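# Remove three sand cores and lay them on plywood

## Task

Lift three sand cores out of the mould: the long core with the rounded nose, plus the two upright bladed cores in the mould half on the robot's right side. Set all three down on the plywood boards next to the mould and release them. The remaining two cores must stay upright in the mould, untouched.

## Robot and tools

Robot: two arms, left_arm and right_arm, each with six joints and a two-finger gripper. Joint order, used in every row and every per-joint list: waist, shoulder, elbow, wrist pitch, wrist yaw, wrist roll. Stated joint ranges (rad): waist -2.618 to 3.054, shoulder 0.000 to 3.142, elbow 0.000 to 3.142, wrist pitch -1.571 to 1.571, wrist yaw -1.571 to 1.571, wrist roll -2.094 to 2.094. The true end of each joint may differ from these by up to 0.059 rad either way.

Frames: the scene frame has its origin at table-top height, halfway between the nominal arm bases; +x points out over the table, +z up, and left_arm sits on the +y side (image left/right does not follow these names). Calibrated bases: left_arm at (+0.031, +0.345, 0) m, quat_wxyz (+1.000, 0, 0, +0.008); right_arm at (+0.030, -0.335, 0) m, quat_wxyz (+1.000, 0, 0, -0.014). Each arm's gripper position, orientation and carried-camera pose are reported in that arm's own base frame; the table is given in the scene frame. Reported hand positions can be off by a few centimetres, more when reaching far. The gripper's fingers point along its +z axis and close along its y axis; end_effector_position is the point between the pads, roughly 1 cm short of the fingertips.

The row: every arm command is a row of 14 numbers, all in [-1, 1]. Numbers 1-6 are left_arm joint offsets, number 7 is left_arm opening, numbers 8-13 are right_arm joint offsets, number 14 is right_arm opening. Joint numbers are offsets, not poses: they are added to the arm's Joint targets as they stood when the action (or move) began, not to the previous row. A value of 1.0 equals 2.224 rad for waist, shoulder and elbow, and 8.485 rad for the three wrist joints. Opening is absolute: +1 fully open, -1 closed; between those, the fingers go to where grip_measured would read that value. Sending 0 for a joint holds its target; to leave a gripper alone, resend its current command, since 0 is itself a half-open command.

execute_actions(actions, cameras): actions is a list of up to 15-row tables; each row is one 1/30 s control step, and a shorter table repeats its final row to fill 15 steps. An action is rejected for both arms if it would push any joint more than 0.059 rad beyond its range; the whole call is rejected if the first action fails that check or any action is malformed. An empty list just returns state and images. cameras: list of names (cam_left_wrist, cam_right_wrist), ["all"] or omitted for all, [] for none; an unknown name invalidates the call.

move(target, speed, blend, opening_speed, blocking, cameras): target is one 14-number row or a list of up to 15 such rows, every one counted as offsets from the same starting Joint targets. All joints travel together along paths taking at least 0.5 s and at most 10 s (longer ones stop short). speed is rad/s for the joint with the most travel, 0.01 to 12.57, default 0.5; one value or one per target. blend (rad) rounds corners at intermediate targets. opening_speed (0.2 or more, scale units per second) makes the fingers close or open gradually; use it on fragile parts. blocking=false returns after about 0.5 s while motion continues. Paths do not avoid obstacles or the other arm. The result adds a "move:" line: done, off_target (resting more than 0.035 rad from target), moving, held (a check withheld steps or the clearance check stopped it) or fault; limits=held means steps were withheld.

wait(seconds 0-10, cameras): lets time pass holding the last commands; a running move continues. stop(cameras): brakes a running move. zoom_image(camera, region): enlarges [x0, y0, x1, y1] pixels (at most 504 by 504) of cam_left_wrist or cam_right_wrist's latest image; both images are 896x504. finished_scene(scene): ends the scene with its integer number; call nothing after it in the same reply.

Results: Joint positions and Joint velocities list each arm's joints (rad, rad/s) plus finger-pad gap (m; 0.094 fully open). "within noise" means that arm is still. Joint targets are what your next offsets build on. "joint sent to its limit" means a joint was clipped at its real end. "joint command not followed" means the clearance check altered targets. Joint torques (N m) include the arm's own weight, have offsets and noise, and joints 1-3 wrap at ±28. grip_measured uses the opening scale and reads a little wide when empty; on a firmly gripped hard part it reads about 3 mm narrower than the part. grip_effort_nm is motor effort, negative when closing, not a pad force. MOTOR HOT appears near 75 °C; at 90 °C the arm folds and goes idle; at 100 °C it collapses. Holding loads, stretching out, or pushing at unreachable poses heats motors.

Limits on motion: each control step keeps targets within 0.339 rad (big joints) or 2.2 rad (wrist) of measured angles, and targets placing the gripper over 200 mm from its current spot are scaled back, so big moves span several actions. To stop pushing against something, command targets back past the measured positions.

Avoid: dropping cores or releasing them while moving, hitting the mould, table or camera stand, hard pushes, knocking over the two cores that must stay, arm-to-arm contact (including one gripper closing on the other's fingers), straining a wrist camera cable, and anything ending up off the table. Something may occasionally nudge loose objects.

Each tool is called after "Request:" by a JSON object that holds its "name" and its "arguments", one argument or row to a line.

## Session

Request:
{"name": "execute_actions", "arguments": {
  "actions": [],
  "cameras": []
}}

Scene clock: 0.00 s.
left_arm: end_effector_position=(+0.3491, -0.0518, +0.2089) grip_measured=+1.000 grip_effort_nm=n/a end_effector_quat_wxyz=(+0.533, -0.007, +0.816, -0.226) | right_arm: end_effector_position=(+0.3047, +0.0784, +0.1820) grip_measured=+1.000 grip_effort_nm=n/a end_effector_quat_wxyz=(+0.477, +0.034, +0.863, +0.162)
Joint positions: left_arm=[0.064 1.008 0.577 0.059 0.429 -0.249 0.094] | right_arm=[0.21 0.845 0.563 -0.234 -0.068 0.329 0.094]
Joint velocities: within noise
Joint torques (N m): no reading
Heat: left arm: 32 °C; right arm: 35 °C.
Joint targets: left_arm=[0.064 1.000 0.586 0.062 0.431 -0.247] | right_arm=[0.210 0.838 0.575 -0.230 -0.068 0.327]
Tool commands: left_gripper/opening=+1.0 right_gripper/opening=+1.0
No camera images: "cameras" was empty.

Request:
{"name": "move", "arguments": {
  "target": [
    [0,0,0.135,0,0,0,1,0,0,0.135,0,0,0,1],
    [-0.2581,0.0692,0.3939,-0.1259,-0.0508,0.0291,1,0.1304,0.0139,0.2914,-0.0969,0.008,-0.0385,1]
  ],
  "speed": 1.3,
  "blend": [0.15,0]
}}

Scene clock: 5.80 s.
left_arm: end_effector_position=(+0.2793, -0.1543, +0.3230) grip_measured=+1.000 grip_effort_nm=0.032 end_effector_quat_wxyz=(+0.402, +0.225, +0.881, -0.109) | right_arm: end_effector_position=(+0.2205, +0.1207, +0.2902) grip_measured=+1.000 grip_effort_nm=0.027 end_effector_quat_wxyz=(+0.400, -0.220, +0.883, +0.105)
Joint positions: left_arm=[-0.502 1.148 1.437 -1.001 0.01 -0.006 0.094] | right_arm=[0.492 0.869 1.193 -1.042 -0.007 0.007 0.094]
Joint velocities: within noise
Joint torques (N m): left_arm=[-0.54 -1.87 7.06 1.84 -0.05 -0.01] | right_arm=[0.7 -0.21 7.75 1.2 0.03 -0.1]
Heat: left arm: 33 °C; right arm: 36 °C.
Joint targets: left_arm=[-0.510 1.154 1.462 -1.006 0.000 0.000] | right_arm=[0.500 0.869 1.223 -1.052 0.000 0.000]
move: done

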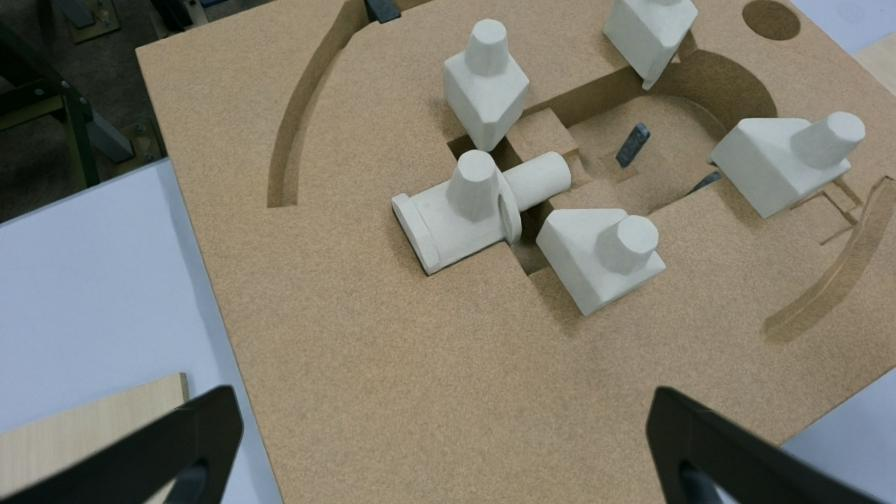

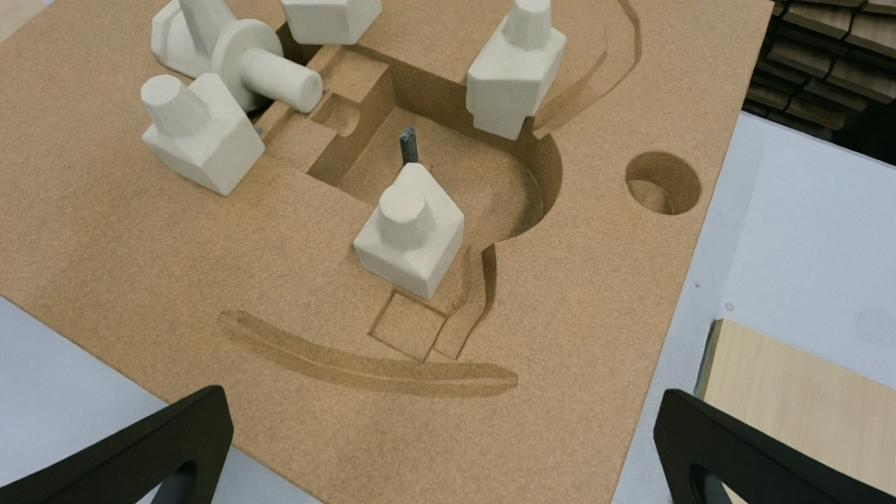

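Request:
{"name": "move", "arguments": {
  "target": [
    [-0.0144,0.139,0.0941,-0.0089,0,0,0.3,-0.3327,0.0364,0.0121,0.0651,-0.0589,0,0.4],
    [-0.0288,0.2779,0.1882,-0.0177,0,0,0.3,-0.3323,0.3906,-0.275,0.2543,-0.1768,0,0.4]
  ],
  "speed": 1.2,
  "blend": [0.2,0]
}}

Scene clock: 33.47 s.
left_arm: end_effector_position=(+0.3632, -0.2314, +0.2436) grip_measured=+0.302 grip_effort_nm=-0.066 end_effector_quat_wxyz=(+0.244, +0.268, +0.929, -0.076) | right_arm: end_effector_position=(+0.3420, +0.1046, +0.1831) grip_measured=+0.403 grip_effort_nm=-0.134 end_effector_quat_wxyz=(+0.563, -0.407, +0.579, +0.426)
Joint positions: left_arm=[-0.566 1.757 1.854 -1.151 0.008 -0.006 0.061] | right_arm=[-0.233 1.732 0.617 1.086 -1.493 0.007 0.066]
Joint velocities: within noise
Joint torques (N m): left_arm=[-0.59 -6.37 7.34 1.34 -0.07 -0.01] | right_arm=[-0.58 -5.39 3.78 1.17 -0.1 -0.12]
Heat: left arm: 36 °C; right arm: 38 °C.
Joint targets: left_arm=[-0.574 1.772 1.881 -1.156 0.000 0.000] | right_arm=[-0.240 1.738 0.611 1.105 -1.500 0.000]
move: done

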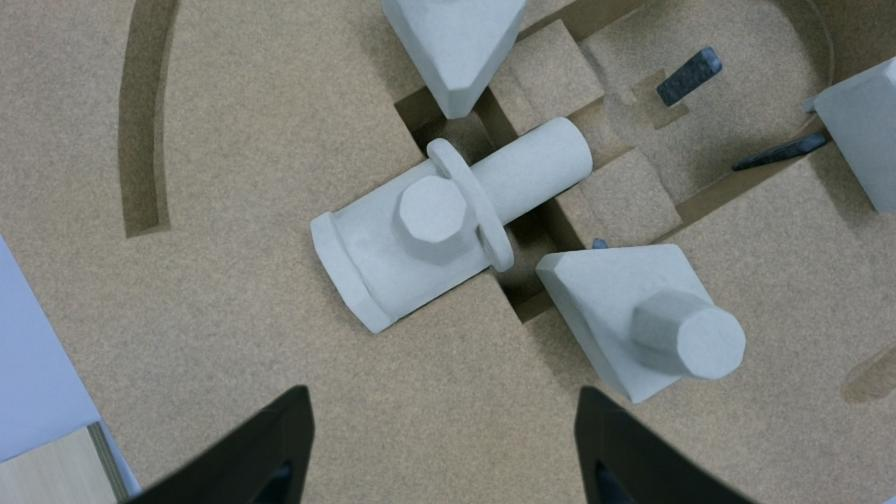

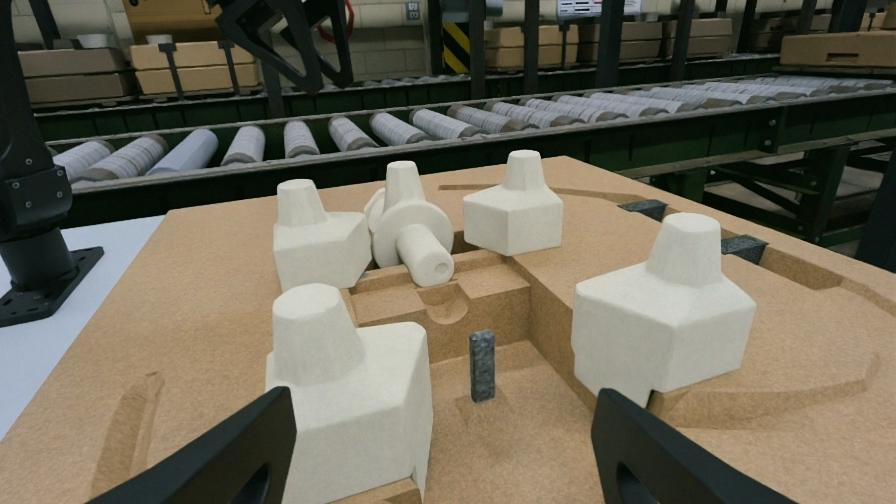

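Request:
{"name": "move", "arguments": {
  "target": [
    [0.0018,0.0304,-0.0168,0.0124,0,0,0.3,0.0234,-0.0329,-0.0544,0.0059,-0.0033,0,0.4],
    [0.0045,0.0759,-0.0421,0.0309,0,0,0.3,0.1336,0.038,0.023,0.0042,0.0067,0,0.4]
  ],
  "speed": 0.4
}}

Scene clock: 52.30 s.
left_arm: end_effector_position=(+0.4125, -0.2627, +0.1772) grip_measured=+0.302 grip_effort_nm=-0.061 end_effector_quat_wxyz=(+0.250, +0.268, +0.927, -0.078) | right_arm: end_effector_position=(+0.3147, +0.1976, +0.1684) grip_measured=+0.403 grip_effort_nm=-0.134 end_effector_quat_wxyz=(+0.502, -0.472, +0.529, +0.495)
Joint positions: left_arm=[-0.566 1.926 1.794 -0.909 0.008 -0.006 0.061] | right_arm=[0.055 1.812 0.639 1.13 -1.451 0.007 0.066]
Joint velocities: within noise
Joint torques (N m): left_arm=[0.25 -8.08 4.82 1.57 -0.07 0.02] | right_arm=[0.13 -5.48 5.89 1.13 0.03 -0.11]
Heat: left arm: 35 °C; right arm: 37 °C.
Joint targets: left_arm=[-0.564 1.941 1.787 -0.894 0.000 0.000] | right_arm=[0.058 1.822 0.663 1.141 -1.443 0.000]
move: done

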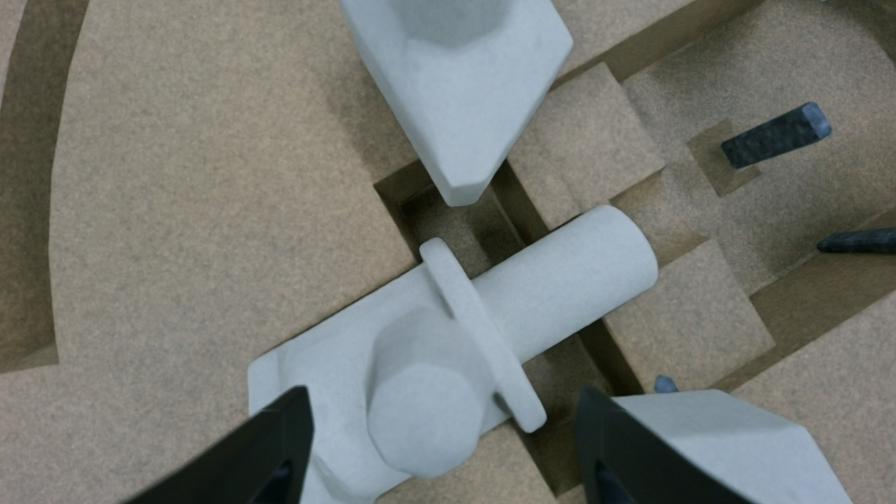

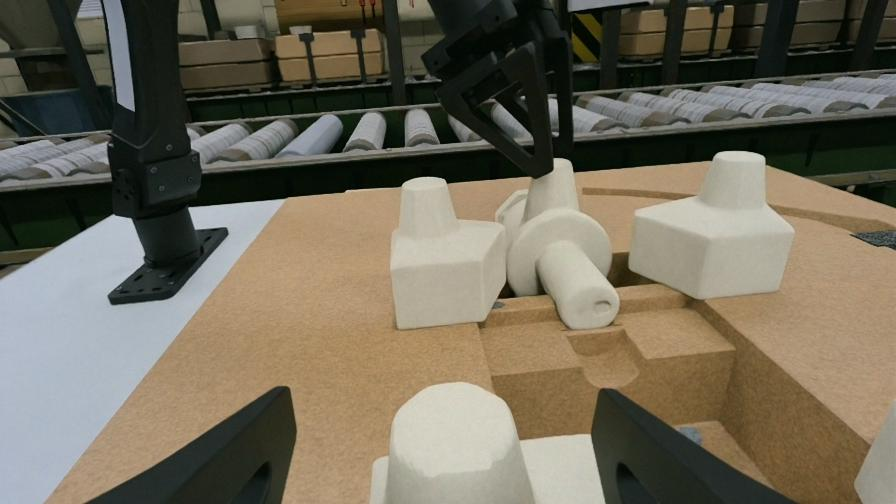

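Request:
{"name": "move", "arguments": {
  "target": [
    [0.0058,0.001,0,0,0,0,0.3,0.001,0,0,0,0,0,0.4],
    [0.0058,0.001,0,0,0,0,-0.6,0.001,0,0,0,0,0,-0.6]
  ],
  "speed": 0.3,
  "opening_speed": 1.0
}}

Scene clock: 57.50 s.
left_arm: end_effector_position=(+0.4152, -0.2589, +0.1774) grip_measured=-0.472 grip_effort_nm=-0.989 end_effector_quat_wxyz=(+0.252, +0.266, +0.928, -0.074) | right_arm: end_effector_position=(+0.3167, +0.1975, +0.1683) grip_measured=-0.427 grip_effort_nm=-1.009 end_effector_quat_wxyz=(+0.505, -0.469, +0.532, +0.492)
Joint positions: left_arm=[-0.558 1.926 1.794 -0.908 0.004 -0.001 0.025] | right_arm=[0.055 1.812 0.639 1.13 -1.44 0.007 0.027]
Joint velocities: within noise
Joint torques (N m): left_arm=[0.5 -7.9 4.78 1.58 -0.02 -0.04] | right_arm=[0.43 -5.49 5.89 1.13 -0.08 -0.11]
Heat: left arm: 34 °C; right arm: 37 °C.
Joint targets: left_arm=[-0.552 1.943 1.787 -0.894 0.000 0.000] | right_arm=[0.060 1.822 0.663 1.141 -1.443 0.000]
move: done

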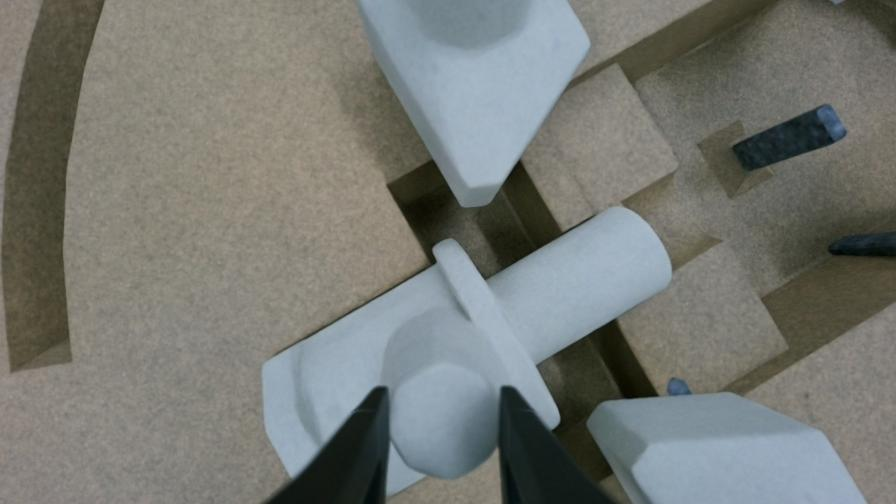

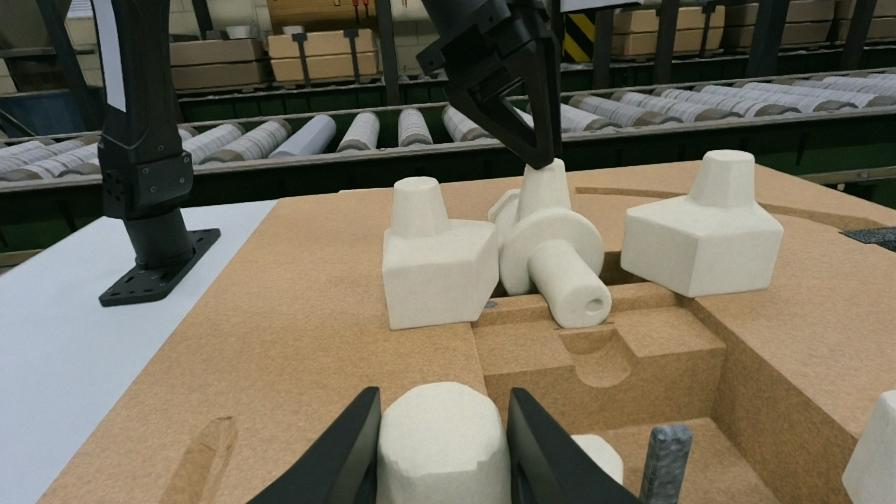

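Request:
{"name": "move", "arguments": {
  "target": [
    [0,0.0066,0.0958,-0.0113,0,0,-0.6,0,-0.058,0.0405,-0.0131,0,0,-0.6],
    [0,0.0335,0.2329,-0.0349,0,0,-0.6,0,-0.1156,0.0809,-0.033,0,0,-0.6],
    [0.1133,-0.0351,0.1902,-0.042,0,0,-0.6,0,-0.1547,0.1299,-0.053,0,0,-0.6],
    [0.411,-0.2707,-0.2666,0.0189,0,0,-0.6,-0.1394,-0.2797,0.2415,-0.1285,0.1701,0,-0.6]
  ],
  "speed": [0.25,0.3,0.5,0.8],
  "blend": [0.04,0.04,0.1,0]
}}

Scene clock: 77.57 s.
left_arm: end_effector_position=(+0.3318, +0.1266, +0.1672) grip_measured=-0.474 grip_effort_nm=-0.999 end_effector_quat_wxyz=(+0.258, -0.174, +0.949, +0.049) | right_arm: end_effector_position=(+0.4196, -0.1041, +0.3658) grip_measured=-0.427 grip_effort_nm=-1.004 end_effector_quat_wxyz=(+0.648, +0.095, +0.752, -0.075)
Joint positions: left_arm=[0.359 1.403 1.18 -0.816 -0.005 -0.001 0.025] | right_arm=[-0.248 1.241 1.138 -0.046 -0.006 0.01 0.027]
Joint velocities: within noise
Joint torques (N m): left_arm=[0.28 -9.48 6.49 2.28 0.1 -0.03] | right_arm=[-0.18 -7.32 11.34 2.47 0.06 -0.14]
Heat: left arm: 36 °C; right arm: 38 °C.
Joint targets: left_arm=[0.363 1.341 1.194 -0.733 0.000 0.000] | right_arm=[-0.250 1.200 1.200 0.050 0.000 0.000]
move: off_target (left_arm, right_arm); left_arm: the wrist pitch is farthest, 0.082 rad from its target; right_arm: the wrist pitch is farthest, 0.097 rad from its target

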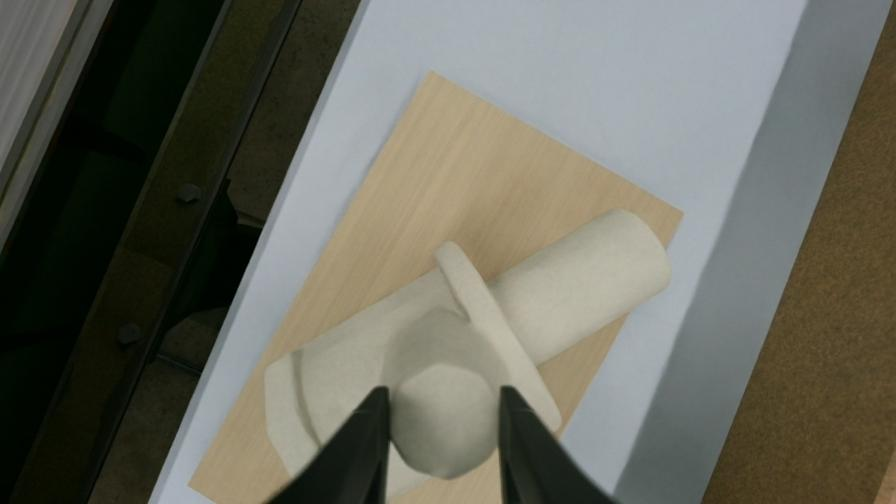

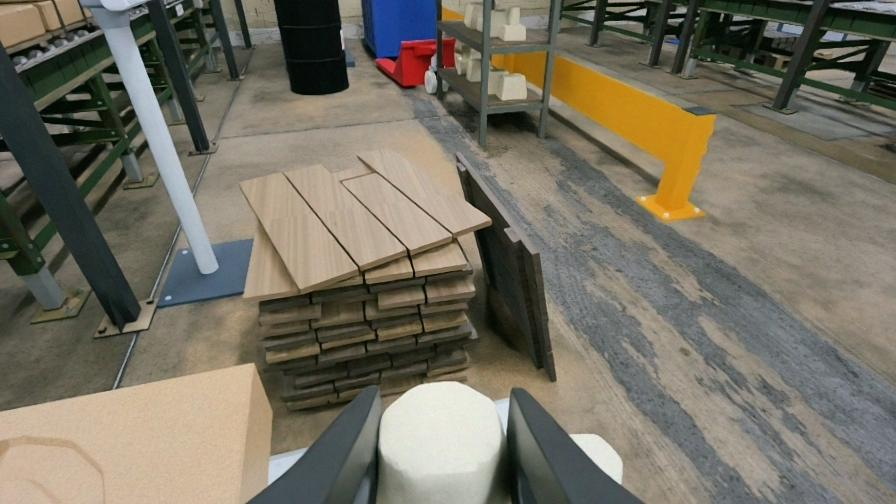

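Request:
{"name": "move", "arguments": {
  "target": [
    [0,0,-0.0355,0.0094,0,0,-0.6,-0.096,0.3485,0.2698,-0.1644,0,0.1273,-0.6],
    [0,0,-0.0746,0.0198,0,0,-0.6,-0.096,0.3485,0.2698,-0.1644,0,0.1273,-0.6]
  ],
  "speed": [0.8,0.1]
}}

Scene clock: 91.30 s.
left_arm: end_effector_position=(+0.3347, +0.1276, +0.1432) grip_measured=-0.474 grip_effort_nm=-1.009 end_effector_quat_wxyz=(+0.285, -0.172, +0.941, +0.054) | right_arm: end_effector_position=(+0.3455, -0.1708, +0.1139) grip_measured=-0.429 grip_effort_nm=-1.009 end_effector_quat_wxyz=(+0.016, +0.693, +0.721, +0.002)
Joint positions: left_arm=[0.359 1.373 1.031 -0.64 -0.005 -0.001 0.025] | right_arm=[-0.459 1.982 1.757 -1.314 0.005 1.071 0.027]
Joint velocities: within noise
Joint torques (N m): left_arm=[0.34 -7.06 5.2 2.3 0.1 -0.04] | right_arm=[-0.42 -9.21 8.59 -0.11 -0.03 0.07]
Heat: left arm: 37 °C; right arm: 43 °C.
Joint targets: left_arm=[0.363 1.341 1.028 -0.565 0.000 0.000] | right_arm=[-0.464 1.976 1.800 -1.344 0.000 1.080]
move: off_target (left_arm, right_arm); left_arm: the wrist pitch is farthest, 0.075 rad from its target; right_arm: the elbow is farthest, 0.043 rad from its target

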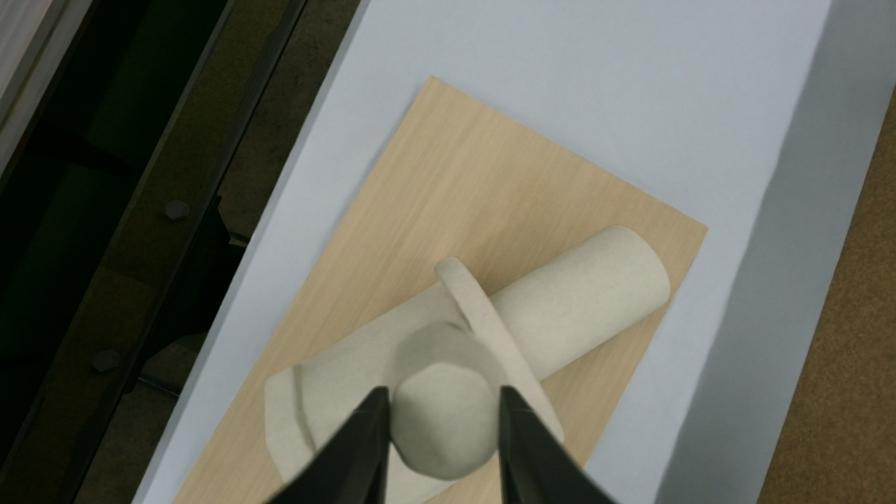

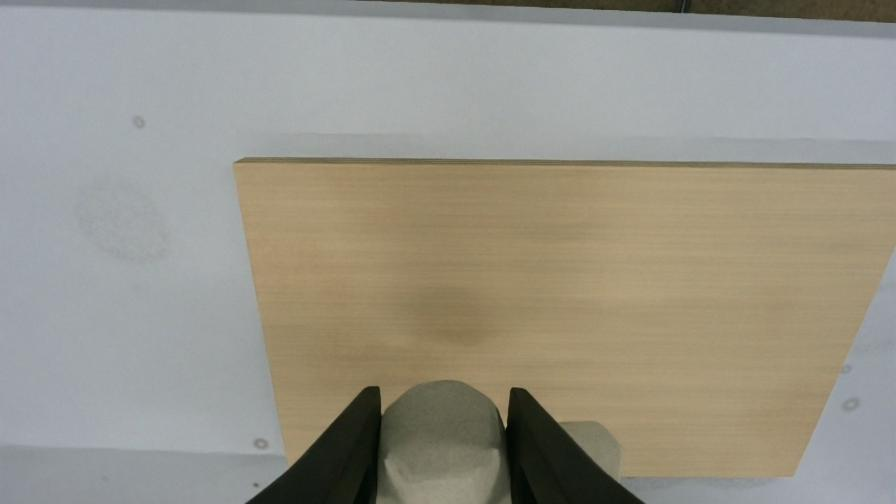

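Request:
{"name": "move", "arguments": {
  "target": [
    [0,0,0,0,0,0,0.3,0,0,0,0,0,0,-0.6],
    [0,-0.046,0.1205,-0.0636,0,0,0.3,0,0.0036,-0.0571,0.016,0,0,-0.6],
    [0,-0.046,0.1205,-0.0636,0,0,0.3,0,0.016,-0.103,0.031,0,0,-0.6]
  ],
  "speed": [0.3,0.5,0.1],
  "opening_speed": 1.0
}}

Scene clock: 106.47 s.
left_arm: end_effector_position=(+0.2798, +0.1070, +0.2118) grip_measured=+0.298 grip_effort_nm=0.120 end_effector_quat_wxyz=(+0.236, -0.175, +0.955, +0.045) | right_arm: end_effector_position=(+0.3496, -0.1729, +0.0588) grip_measured=-0.429 grip_effort_nm=-0.999 end_effector_quat_wxyz=(+0.021, +0.693, +0.721, +0.004)
Joint positions: left_arm=[0.359 1.257 1.273 -1.1 -0.005 -0.001 0.061] | right_arm=[-0.459 2.009 1.575 -1.095 0.005 1.072 0.027]
Joint velocities: within noise
Joint torques (N m): left_arm=[0.39 -4.74 7.06 1.29 0.09 -0.04] | right_arm=[-0.28 -8.66 4.77 0.28 -0.08 0.05]
Heat: left arm: 37 °C; right arm: 38 °C.
Joint targets: left_arm=[0.363 1.239 1.297 -1.105 0.000 0.000] | right_arm=[-0.464 2.011 1.571 -1.081 0.000 1.080]
move: done

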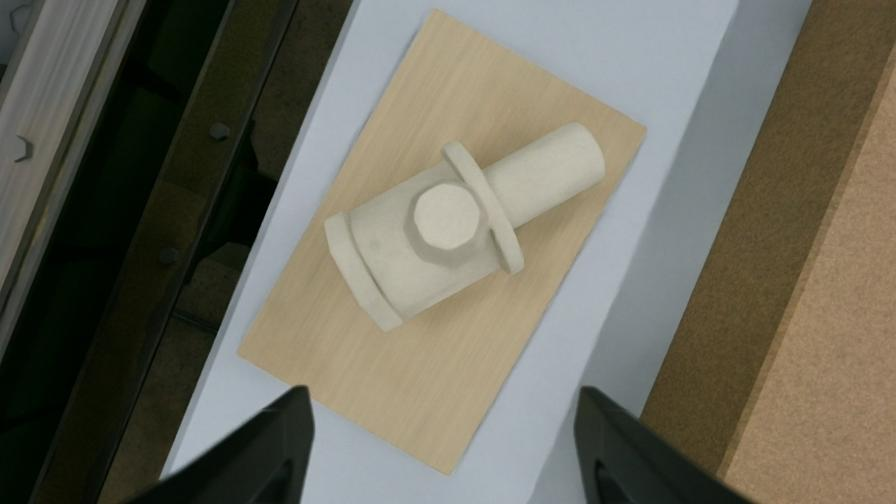

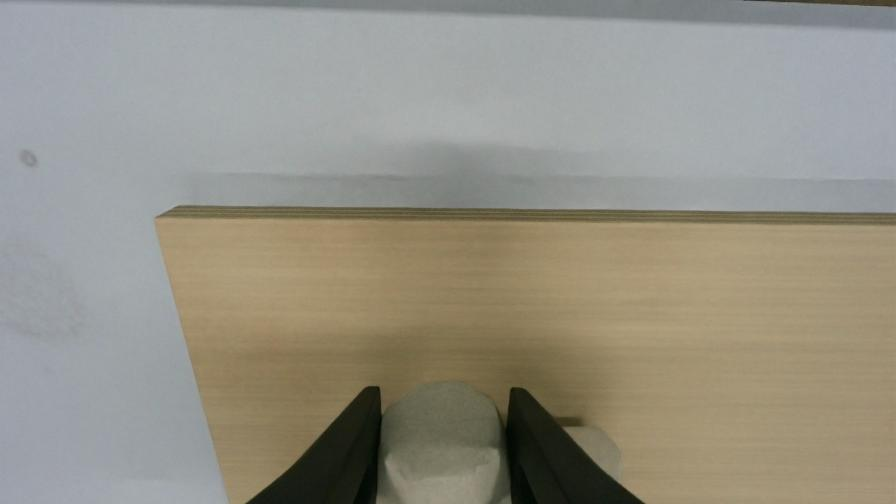

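Request:
{"name": "move", "arguments": {
  "target": [-0.6039,-0.3642,-0.2837,0.0818,0,0,0.3,0,0.0045,-0.0157,0.0044,0,0,-0.6],
  "speed": 1.0,
  "cameras": ["cam_left_wrist"]
}}

Request:
{"name": "zoom_image", "arguments": {
  "camera": "cam_left_wrist",
  "region": [480, 30, 690, 230]
}}

Scene clock: 115.40 s.
left_arm: end_effector_position=(+0.1426, -0.2073, +0.2981) grip_measured=+0.298 grip_effort_nm=0.125 end_effector_quat_wxyz=(+0.561, +0.361, +0.683, -0.297) | right_arm: end_effector_position=(+0.3496, -0.1742, +0.0530) grip_measured=-0.429 grip_effort_nm=-1.004 end_effector_quat_wxyz=(+0.025, +0.693, +0.720, +0.002)
Joint positions: left_arm=[-0.973 0.441 0.676 -0.43 -0.001 -0.001 0.061] | right_arm=[-0.459 2.009 1.551 -1.063 0.012 1.072 0.027]
Joint velocities: within noise
Joint torques (N m): left_arm=[-0.57 0.62 4.59 2.44 0.03 -0.07] | right_arm=[-0.38 -7.9 3.97 0.37 -0.11 0.05]
Heat: left arm: 37 °C; right arm: 37 °C.
Joint targets: left_arm=[-0.981 0.428 0.666 -0.411 0.000 0.000] | right_arm=[-0.464 2.021 1.536 -1.044 0.000 1.080]
move: done
Images, in order (width x height): cam_left_wrist 896x504.

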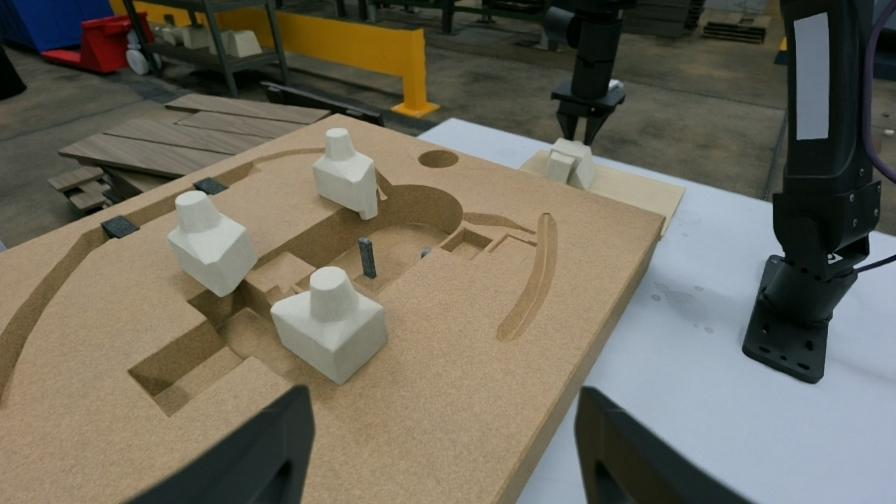

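Scaled by 2.400.

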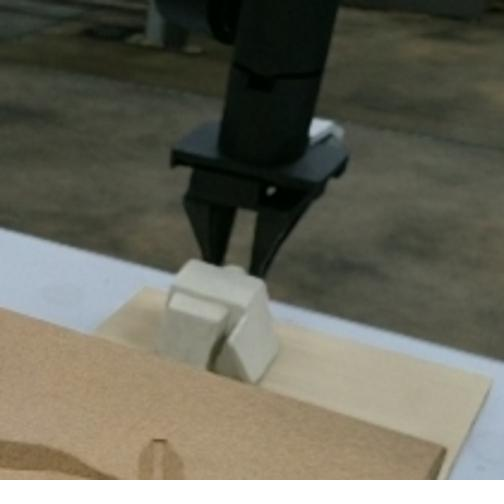

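Request:
{"name": "move", "arguments": {
  "target": [0,0,0,0,0,0,0.3,0,0.0045,-0.0157,0.0044,0,0,-0.6],
  "speed": 0.1,
  "cameras": ["cam_left_wrist"]
}}

Scene clock: 119.77 s.
left_arm: end_effector_position=(+0.1426, -0.2073, +0.2983) grip_measured=+0.298 grip_effort_nm=0.120 end_effector_quat_wxyz=(+0.562, +0.360, +0.683, -0.297) | right_arm: end_effector_position=(+0.3495, -0.1750, +0.0493) grip_measured=-0.429 grip_effort_nm=-1.004 end_effector_quat_wxyz=(+0.028, +0.694, +0.720, +0.002)
Joint positions: left_arm=[-0.973 0.441 0.676 -0.429 -0.001 -0.001 0.061] | right_arm=[-0.461 2.009 1.536 -1.043 0.013 1.072 0.027]
Joint velocities: within noise
Joint torques (N m): left_arm=[-0.46 0.62 4.55 2.42 0.03 -0.05] | right_arm=[-0.29 -7.1 2.51 0.56 -0.12 0.05]
Heat: left arm: 38 °C; right arm: 37 °C.
Joint targets: left_arm=[-0.981 0.428 0.666 -0.411 0.000 0.000] | right_arm=[-0.464 2.031 1.501 -1.007 0.000 1.080]
move: off_target (right_arm); right_arm: the wrist pitch is farthest, 0.037 rad from its target
Images, in order (width x height): cam_left_wrist 896x504.

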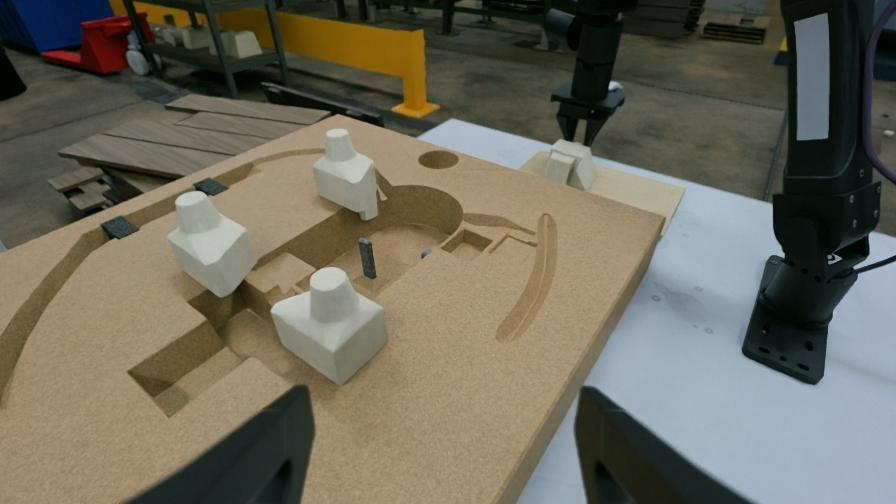

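Request:
{"name": "move", "arguments": {
  "target": [
    [0,0,0,0,0,0,0.3,0,0,0,0,0,0,0.4],
    [0,0,0,0,0,0,0.3,0,-0.0177,0.1162,-0.0438,0,0,0.4],
    [0,0,0,0,0,0,0.3,0.2986,-0.3737,-0.0904,0.0833,0.0236,-0.1273,0.4],
    [0,0,0,0,0,0,0.3,0.5187,-0.1104,-0.3918,0.2525,0.0759,-0.1273,0.4]
  ],
  "speed": [0.3,0.4,1.2,1.2],
  "blend": [0,0.05,0.2,0],
  "opening_speed": 1.0
}}

Scene clock: 138.40 s.
left_arm: end_effector_position=(+0.1426, -0.2073, +0.2984) grip_measured=+0.298 grip_effort_nm=0.120 end_effector_quat_wxyz=(+0.562, +0.360, +0.683, -0.297) | right_arm: end_effector_position=(+0.4127, +0.1991, +0.1709) grip_measured=+0.397 grip_effort_nm=0.168 end_effector_quat_wxyz=(+0.697, -0.024, +0.717, +0.007)
Joint positions: left_arm=[-0.973 0.441 0.676 -0.429 -0.001 -0.001 0.061] | right_arm=[0.685 1.78 0.635 1.11 0.641 -0.002 0.066]
Joint velocities: within noise
Joint torques (N m): left_arm=[-0.54 0.68 4.62 2.42 0.03 -0.04] | right_arm=[0.46 -6.11 4.07 1.68 0.01 -0.03]
Heat: left arm: 40 °C; right arm: 37 °C.
Joint targets: left_arm=[-0.981 0.428 0.666 -0.411 0.000 0.000] | right_arm=[0.690 1.786 0.630 1.136 0.644 0.000]
move: done

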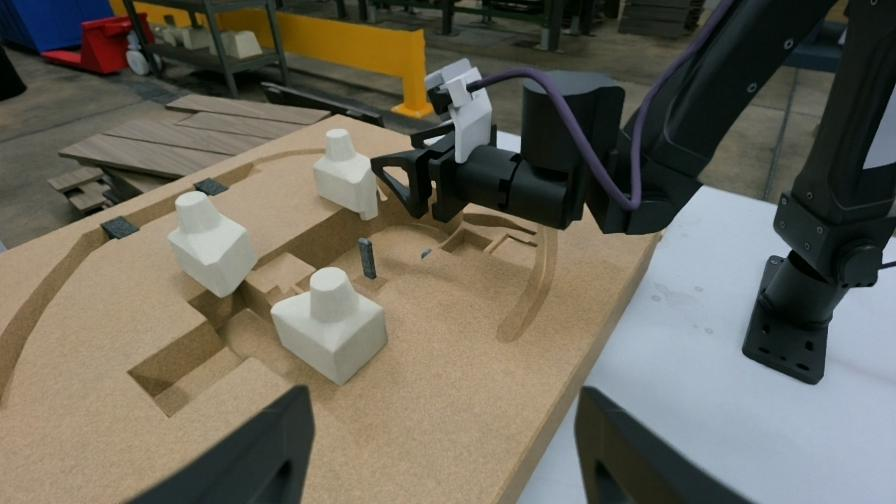

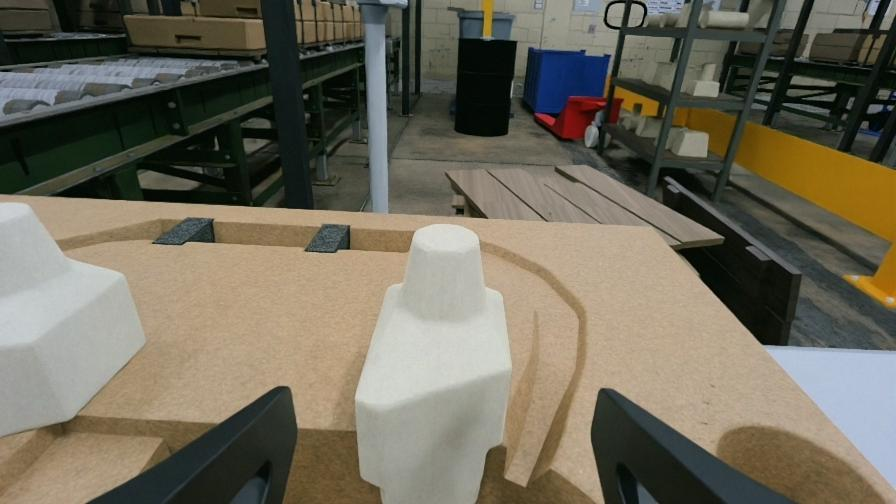

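Request:
{"name": "move", "arguments": {
  "target": [
    [0,0,0,0,0,0,0.3,-0.071,0.1118,0.1659,-0.0141,-0.0186,0,0.4],
    [0,0,0,0,0,0,0.3,-0.071,0.1118,0.1659,-0.0141,-0.0186,0,-0.6]
  ],
  "speed": 0.4,
  "opening_speed": 1.0,
  "cameras": ["cam_right_wrist"]
}}

Scene clock: 144.47 s.
left_arm: end_effector_position=(+0.1426, -0.2073, +0.2984) grip_measured=+0.298 grip_effort_nm=0.125 end_effector_quat_wxyz=(+0.562, +0.360, +0.683, -0.297) | right_arm: end_effector_position=(+0.5057, +0.2017, +0.1666) grip_measured=-0.363 grip_effort_nm=-1.004 end_effector_quat_wxyz=(+0.697, -0.021, +0.716, +0.009)
Joint positions: left_arm=[-0.973 0.441 0.676 -0.429 -0.001 -0.001 0.061] | right_arm=[0.535 2.021 0.971 1.02 0.494 -0.002 0.03]
Joint velocities: within noise
Joint torques (N m): left_arm=[-0.57 0.68 4.6 2.43 0.02 -0.05] | right_arm=[-0.31 -7.77 7.08 1.44 -0.08 -0.02]
Heat: left arm: 41 °C; right arm: 38 °C.
Joint targets: left_arm=[-0.981 0.428 0.666 -0.411 0.000 0.000] | right_arm=[0.532 2.034 0.999 1.016 0.486 0.000]
move: done
Images, in order (width x height): cam_right_wrist 896x504.

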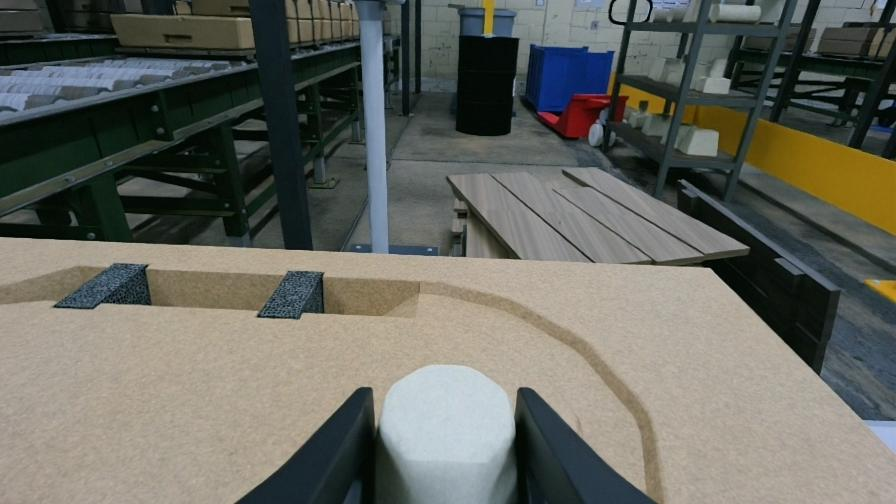

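Request:
{"name": "move", "arguments": {
  "target": [
    [0,0,0,0,0,0,0.3,0,-0.0468,0.0364,-0.0078,0,0,-0.6],
    [0,0,0,0,0,0,0.3,0,-0.0917,0.0724,-0.0237,0,0,-0.6],
    [0,0,0,0,0,0,0.3,0,-0.121,0.1174,-0.0408,0,0,-0.6],
    [0,0,0,0,0,0,0.3,-0.1942,-0.375,0.0904,-0.1139,-0.0573,0,-0.6],
    [0,0,0,0,0,0,0.3,-0.5187,-0.1749,0.1529,-0.2612,-0.0573,0.1084,-0.6]
  ],
  "speed": [0.25,0.3,0.3,0.8,1.0],
  "blend": [0.03,0.03,0.05,0.15,0]
}}

Scene clock: 158.60 s.
left_arm: end_effector_position=(+0.1426, -0.2073, +0.2984) grip_measured=+0.298 grip_effort_nm=0.115 end_effector_quat_wxyz=(+0.562, +0.360, +0.683, -0.297) | right_arm: end_effector_position=(+0.2449, -0.1763, +0.1037) grip_measured=-0.365 grip_effort_nm=-1.004 end_effector_quat_wxyz=(+0.022, +0.693, +0.721, -0.002)
Joint positions: left_arm=[-0.973 0.441 0.676 -0.429 -0.001 -0.001 0.061] | right_arm=[-0.621 1.648 1.298 -1.177 0.01 0.91 0.03]
Joint velocities: within noise
Joint torques (N m): left_arm=[-0.62 0.65 4.48 2.42 0.05 -0.03] | right_arm=[-0.03 -6.32 8.46 -0.07 -0.1 0.03]
Heat: left arm: 42 °C; right arm: 39 °C.
Joint targets: left_arm=[-0.981 0.428 0.666 -0.411 0.000 0.000] | right_arm=[-0.622 1.645 1.339 -1.200 0.000 0.920]
move: off_target (right_arm); right_arm: the elbow is farthest, 0.042 rad from its target

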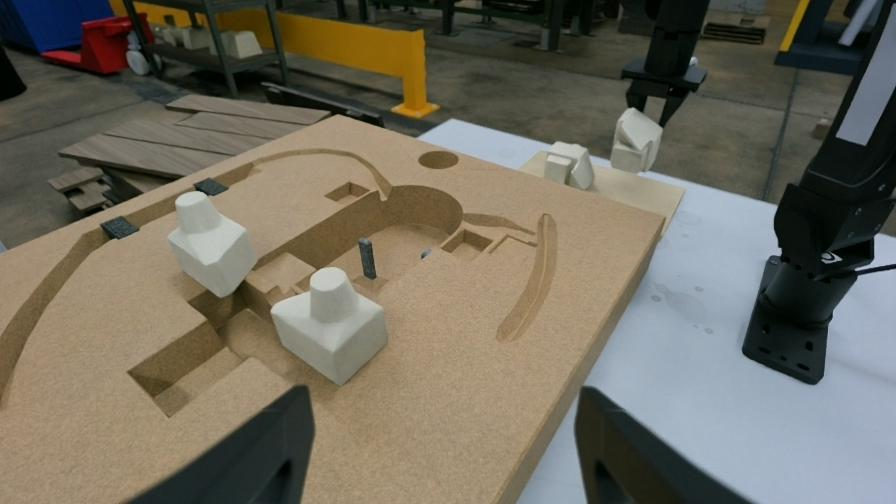

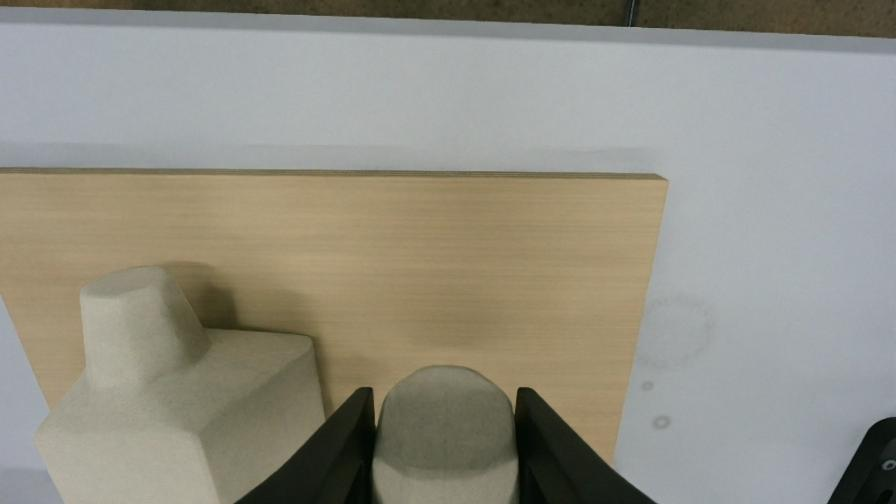

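Request:
{"name": "move", "arguments": {
  "target": [
    [0,0,0,0,0,0,0.3,-0.0238,-0.0338,-0.0358,0.0005,0,-0.0064,-0.6],
    [0,0,0,0,0,0,0.3,-0.0238,-0.0245,-0.0806,0.0147,0,-0.0064,-0.6],
    [0,0,0,0,0,0,0.3,-0.0238,-0.0055,-0.126,0.0316,0,-0.0064,-0.6]
  ],
  "speed": [0.4,0.3,0.1]
}}

Request:
{"name": "zoom_image", "arguments": {
  "camera": "cam_left_wrist",
  "region": [480, 50, 690, 250]
}}

Scene clock: 173.00 s.
left_arm: end_effector_position=(+0.1426, -0.2073, +0.2984) grip_measured=+0.298 grip_effort_nm=0.115 end_effector_quat_wxyz=(+0.562, +0.360, +0.683, -0.297) | right_arm: end_effector_position=(+0.2256, -0.1806, +0.0499) grip_measured=-0.365 grip_effort_nm=-1.004 end_effector_quat_wxyz=(+0.029, +0.697, +0.717, -0.002)
Joint positions: left_arm=[-0.973 0.441 0.676 -0.429 -0.001 -0.001 0.061] | right_arm=[-0.673 1.632 1.061 -0.942 0.009 0.869 0.03]
Joint velocities: within noise
Joint torques (N m): left_arm=[-0.54 0.62 4.52 2.39 0.03 -0.03] | right_arm=[-0.2 -5.68 4.81 0.31 -0.09 -0.09]
Heat: left arm: 43 °C; right arm: 37 °C.
Joint targets: left_arm=[-0.981 0.428 0.666 -0.411 0.000 0.000] | right_arm=[-0.675 1.633 1.059 -0.932 0.000 0.865]
move: done

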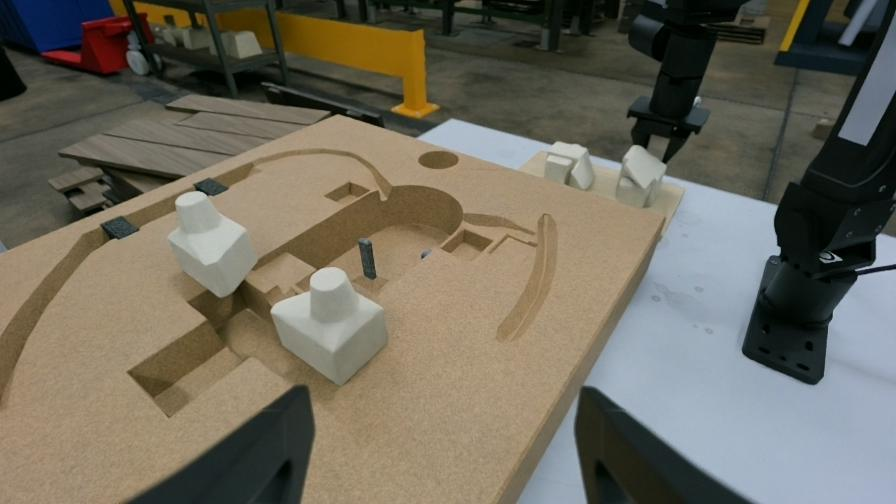

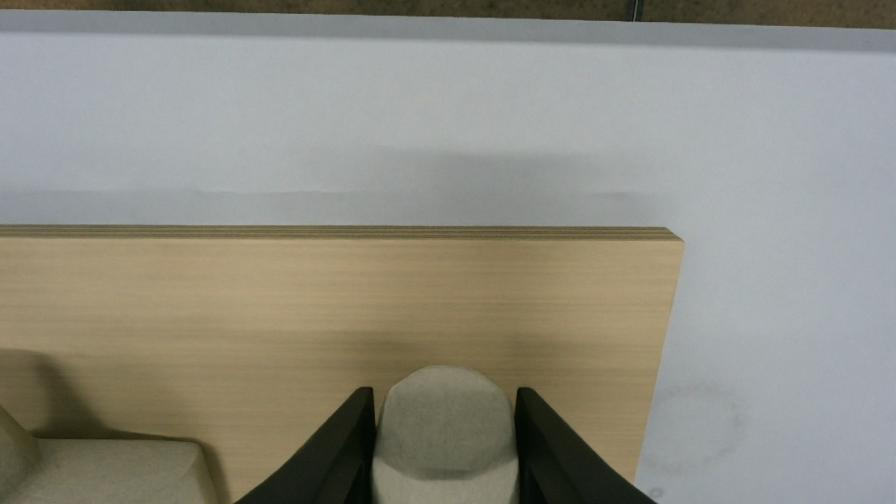

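Scaled by 2.400.

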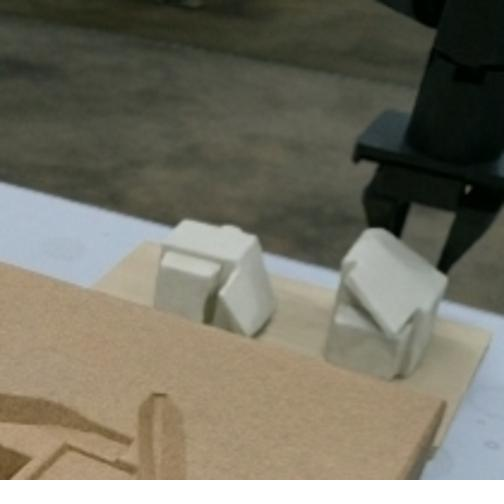

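Request:
{"name": "move", "arguments": {
  "target": [
    [0,0,0,0,0,0,0.3,0,0.0027,-0.0135,0.0035,0,0,-0.6],
    [0,0,0,0,0,0,0.3,0,0.0027,-0.0135,0.0035,0,0,0.3],
    [0,0,0,0,0,0,0.3,0,-0.0193,0.0754,-0.0325,0,0,0.3]
  ],
  "speed": [0.1,0.2,0.3],
  "opening_speed": 0.8
}}

Scene clock: 181.83 s.
left_arm: end_effector_position=(+0.1426, -0.2073, +0.2984) grip_measured=+0.298 grip_effort_nm=0.120 end_effector_quat_wxyz=(+0.562, +0.360, +0.683, -0.297) | right_arm: end_effector_position=(+0.2121, -0.1680, +0.0880) grip_measured=+0.297 grip_effort_nm=0.183 end_effector_quat_wxyz=(-0.018, +0.696, +0.717, -0.002)
Joint positions: left_arm=[-0.973 0.441 0.676 -0.429 -0.001 -0.001 0.061] | right_arm=[-0.673 1.614 1.199 -1.192 0.001 0.869 0.061]
Joint velocities: within noise
Joint torques (N m): left_arm=[-0.54 0.65 4.46 2.41 0.06 -0.05] | right_arm=[-0.18 -7.61 7.16 -0.11 -0.02 -0.08]
Heat: left arm: 43 °C; right arm: 36 °C.
Joint targets: left_arm=[-0.981 0.428 0.666 -0.411 0.000 0.000] | right_arm=[-0.675 1.590 1.226 -1.208 0.000 0.865]
move: done

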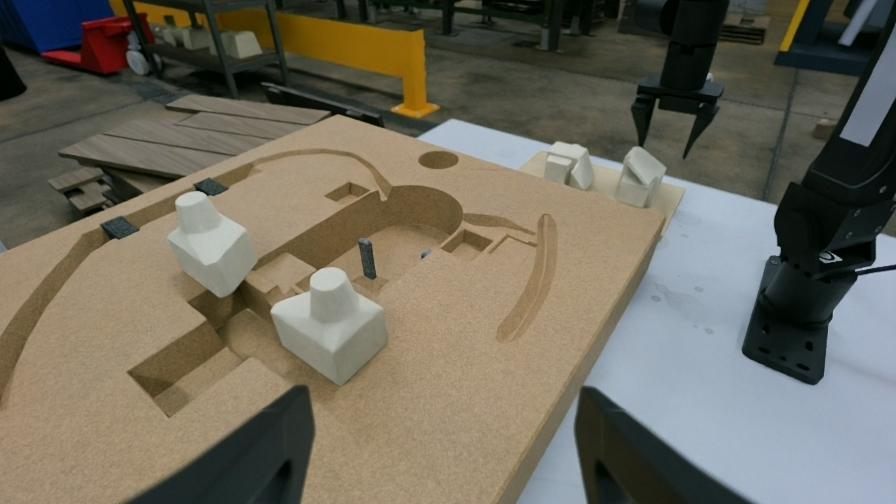

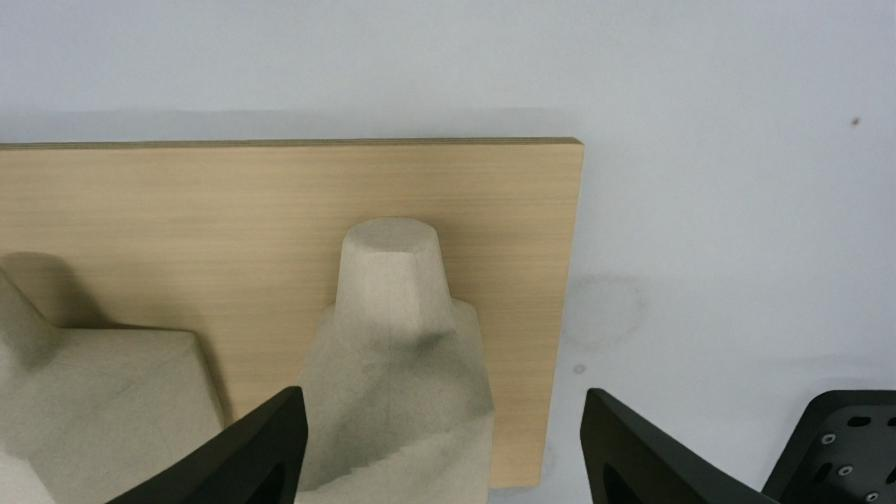

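Request:
{"name": "finished_scene", "arguments": {
  "scene": 2
}}

The scene is finished: the task was done.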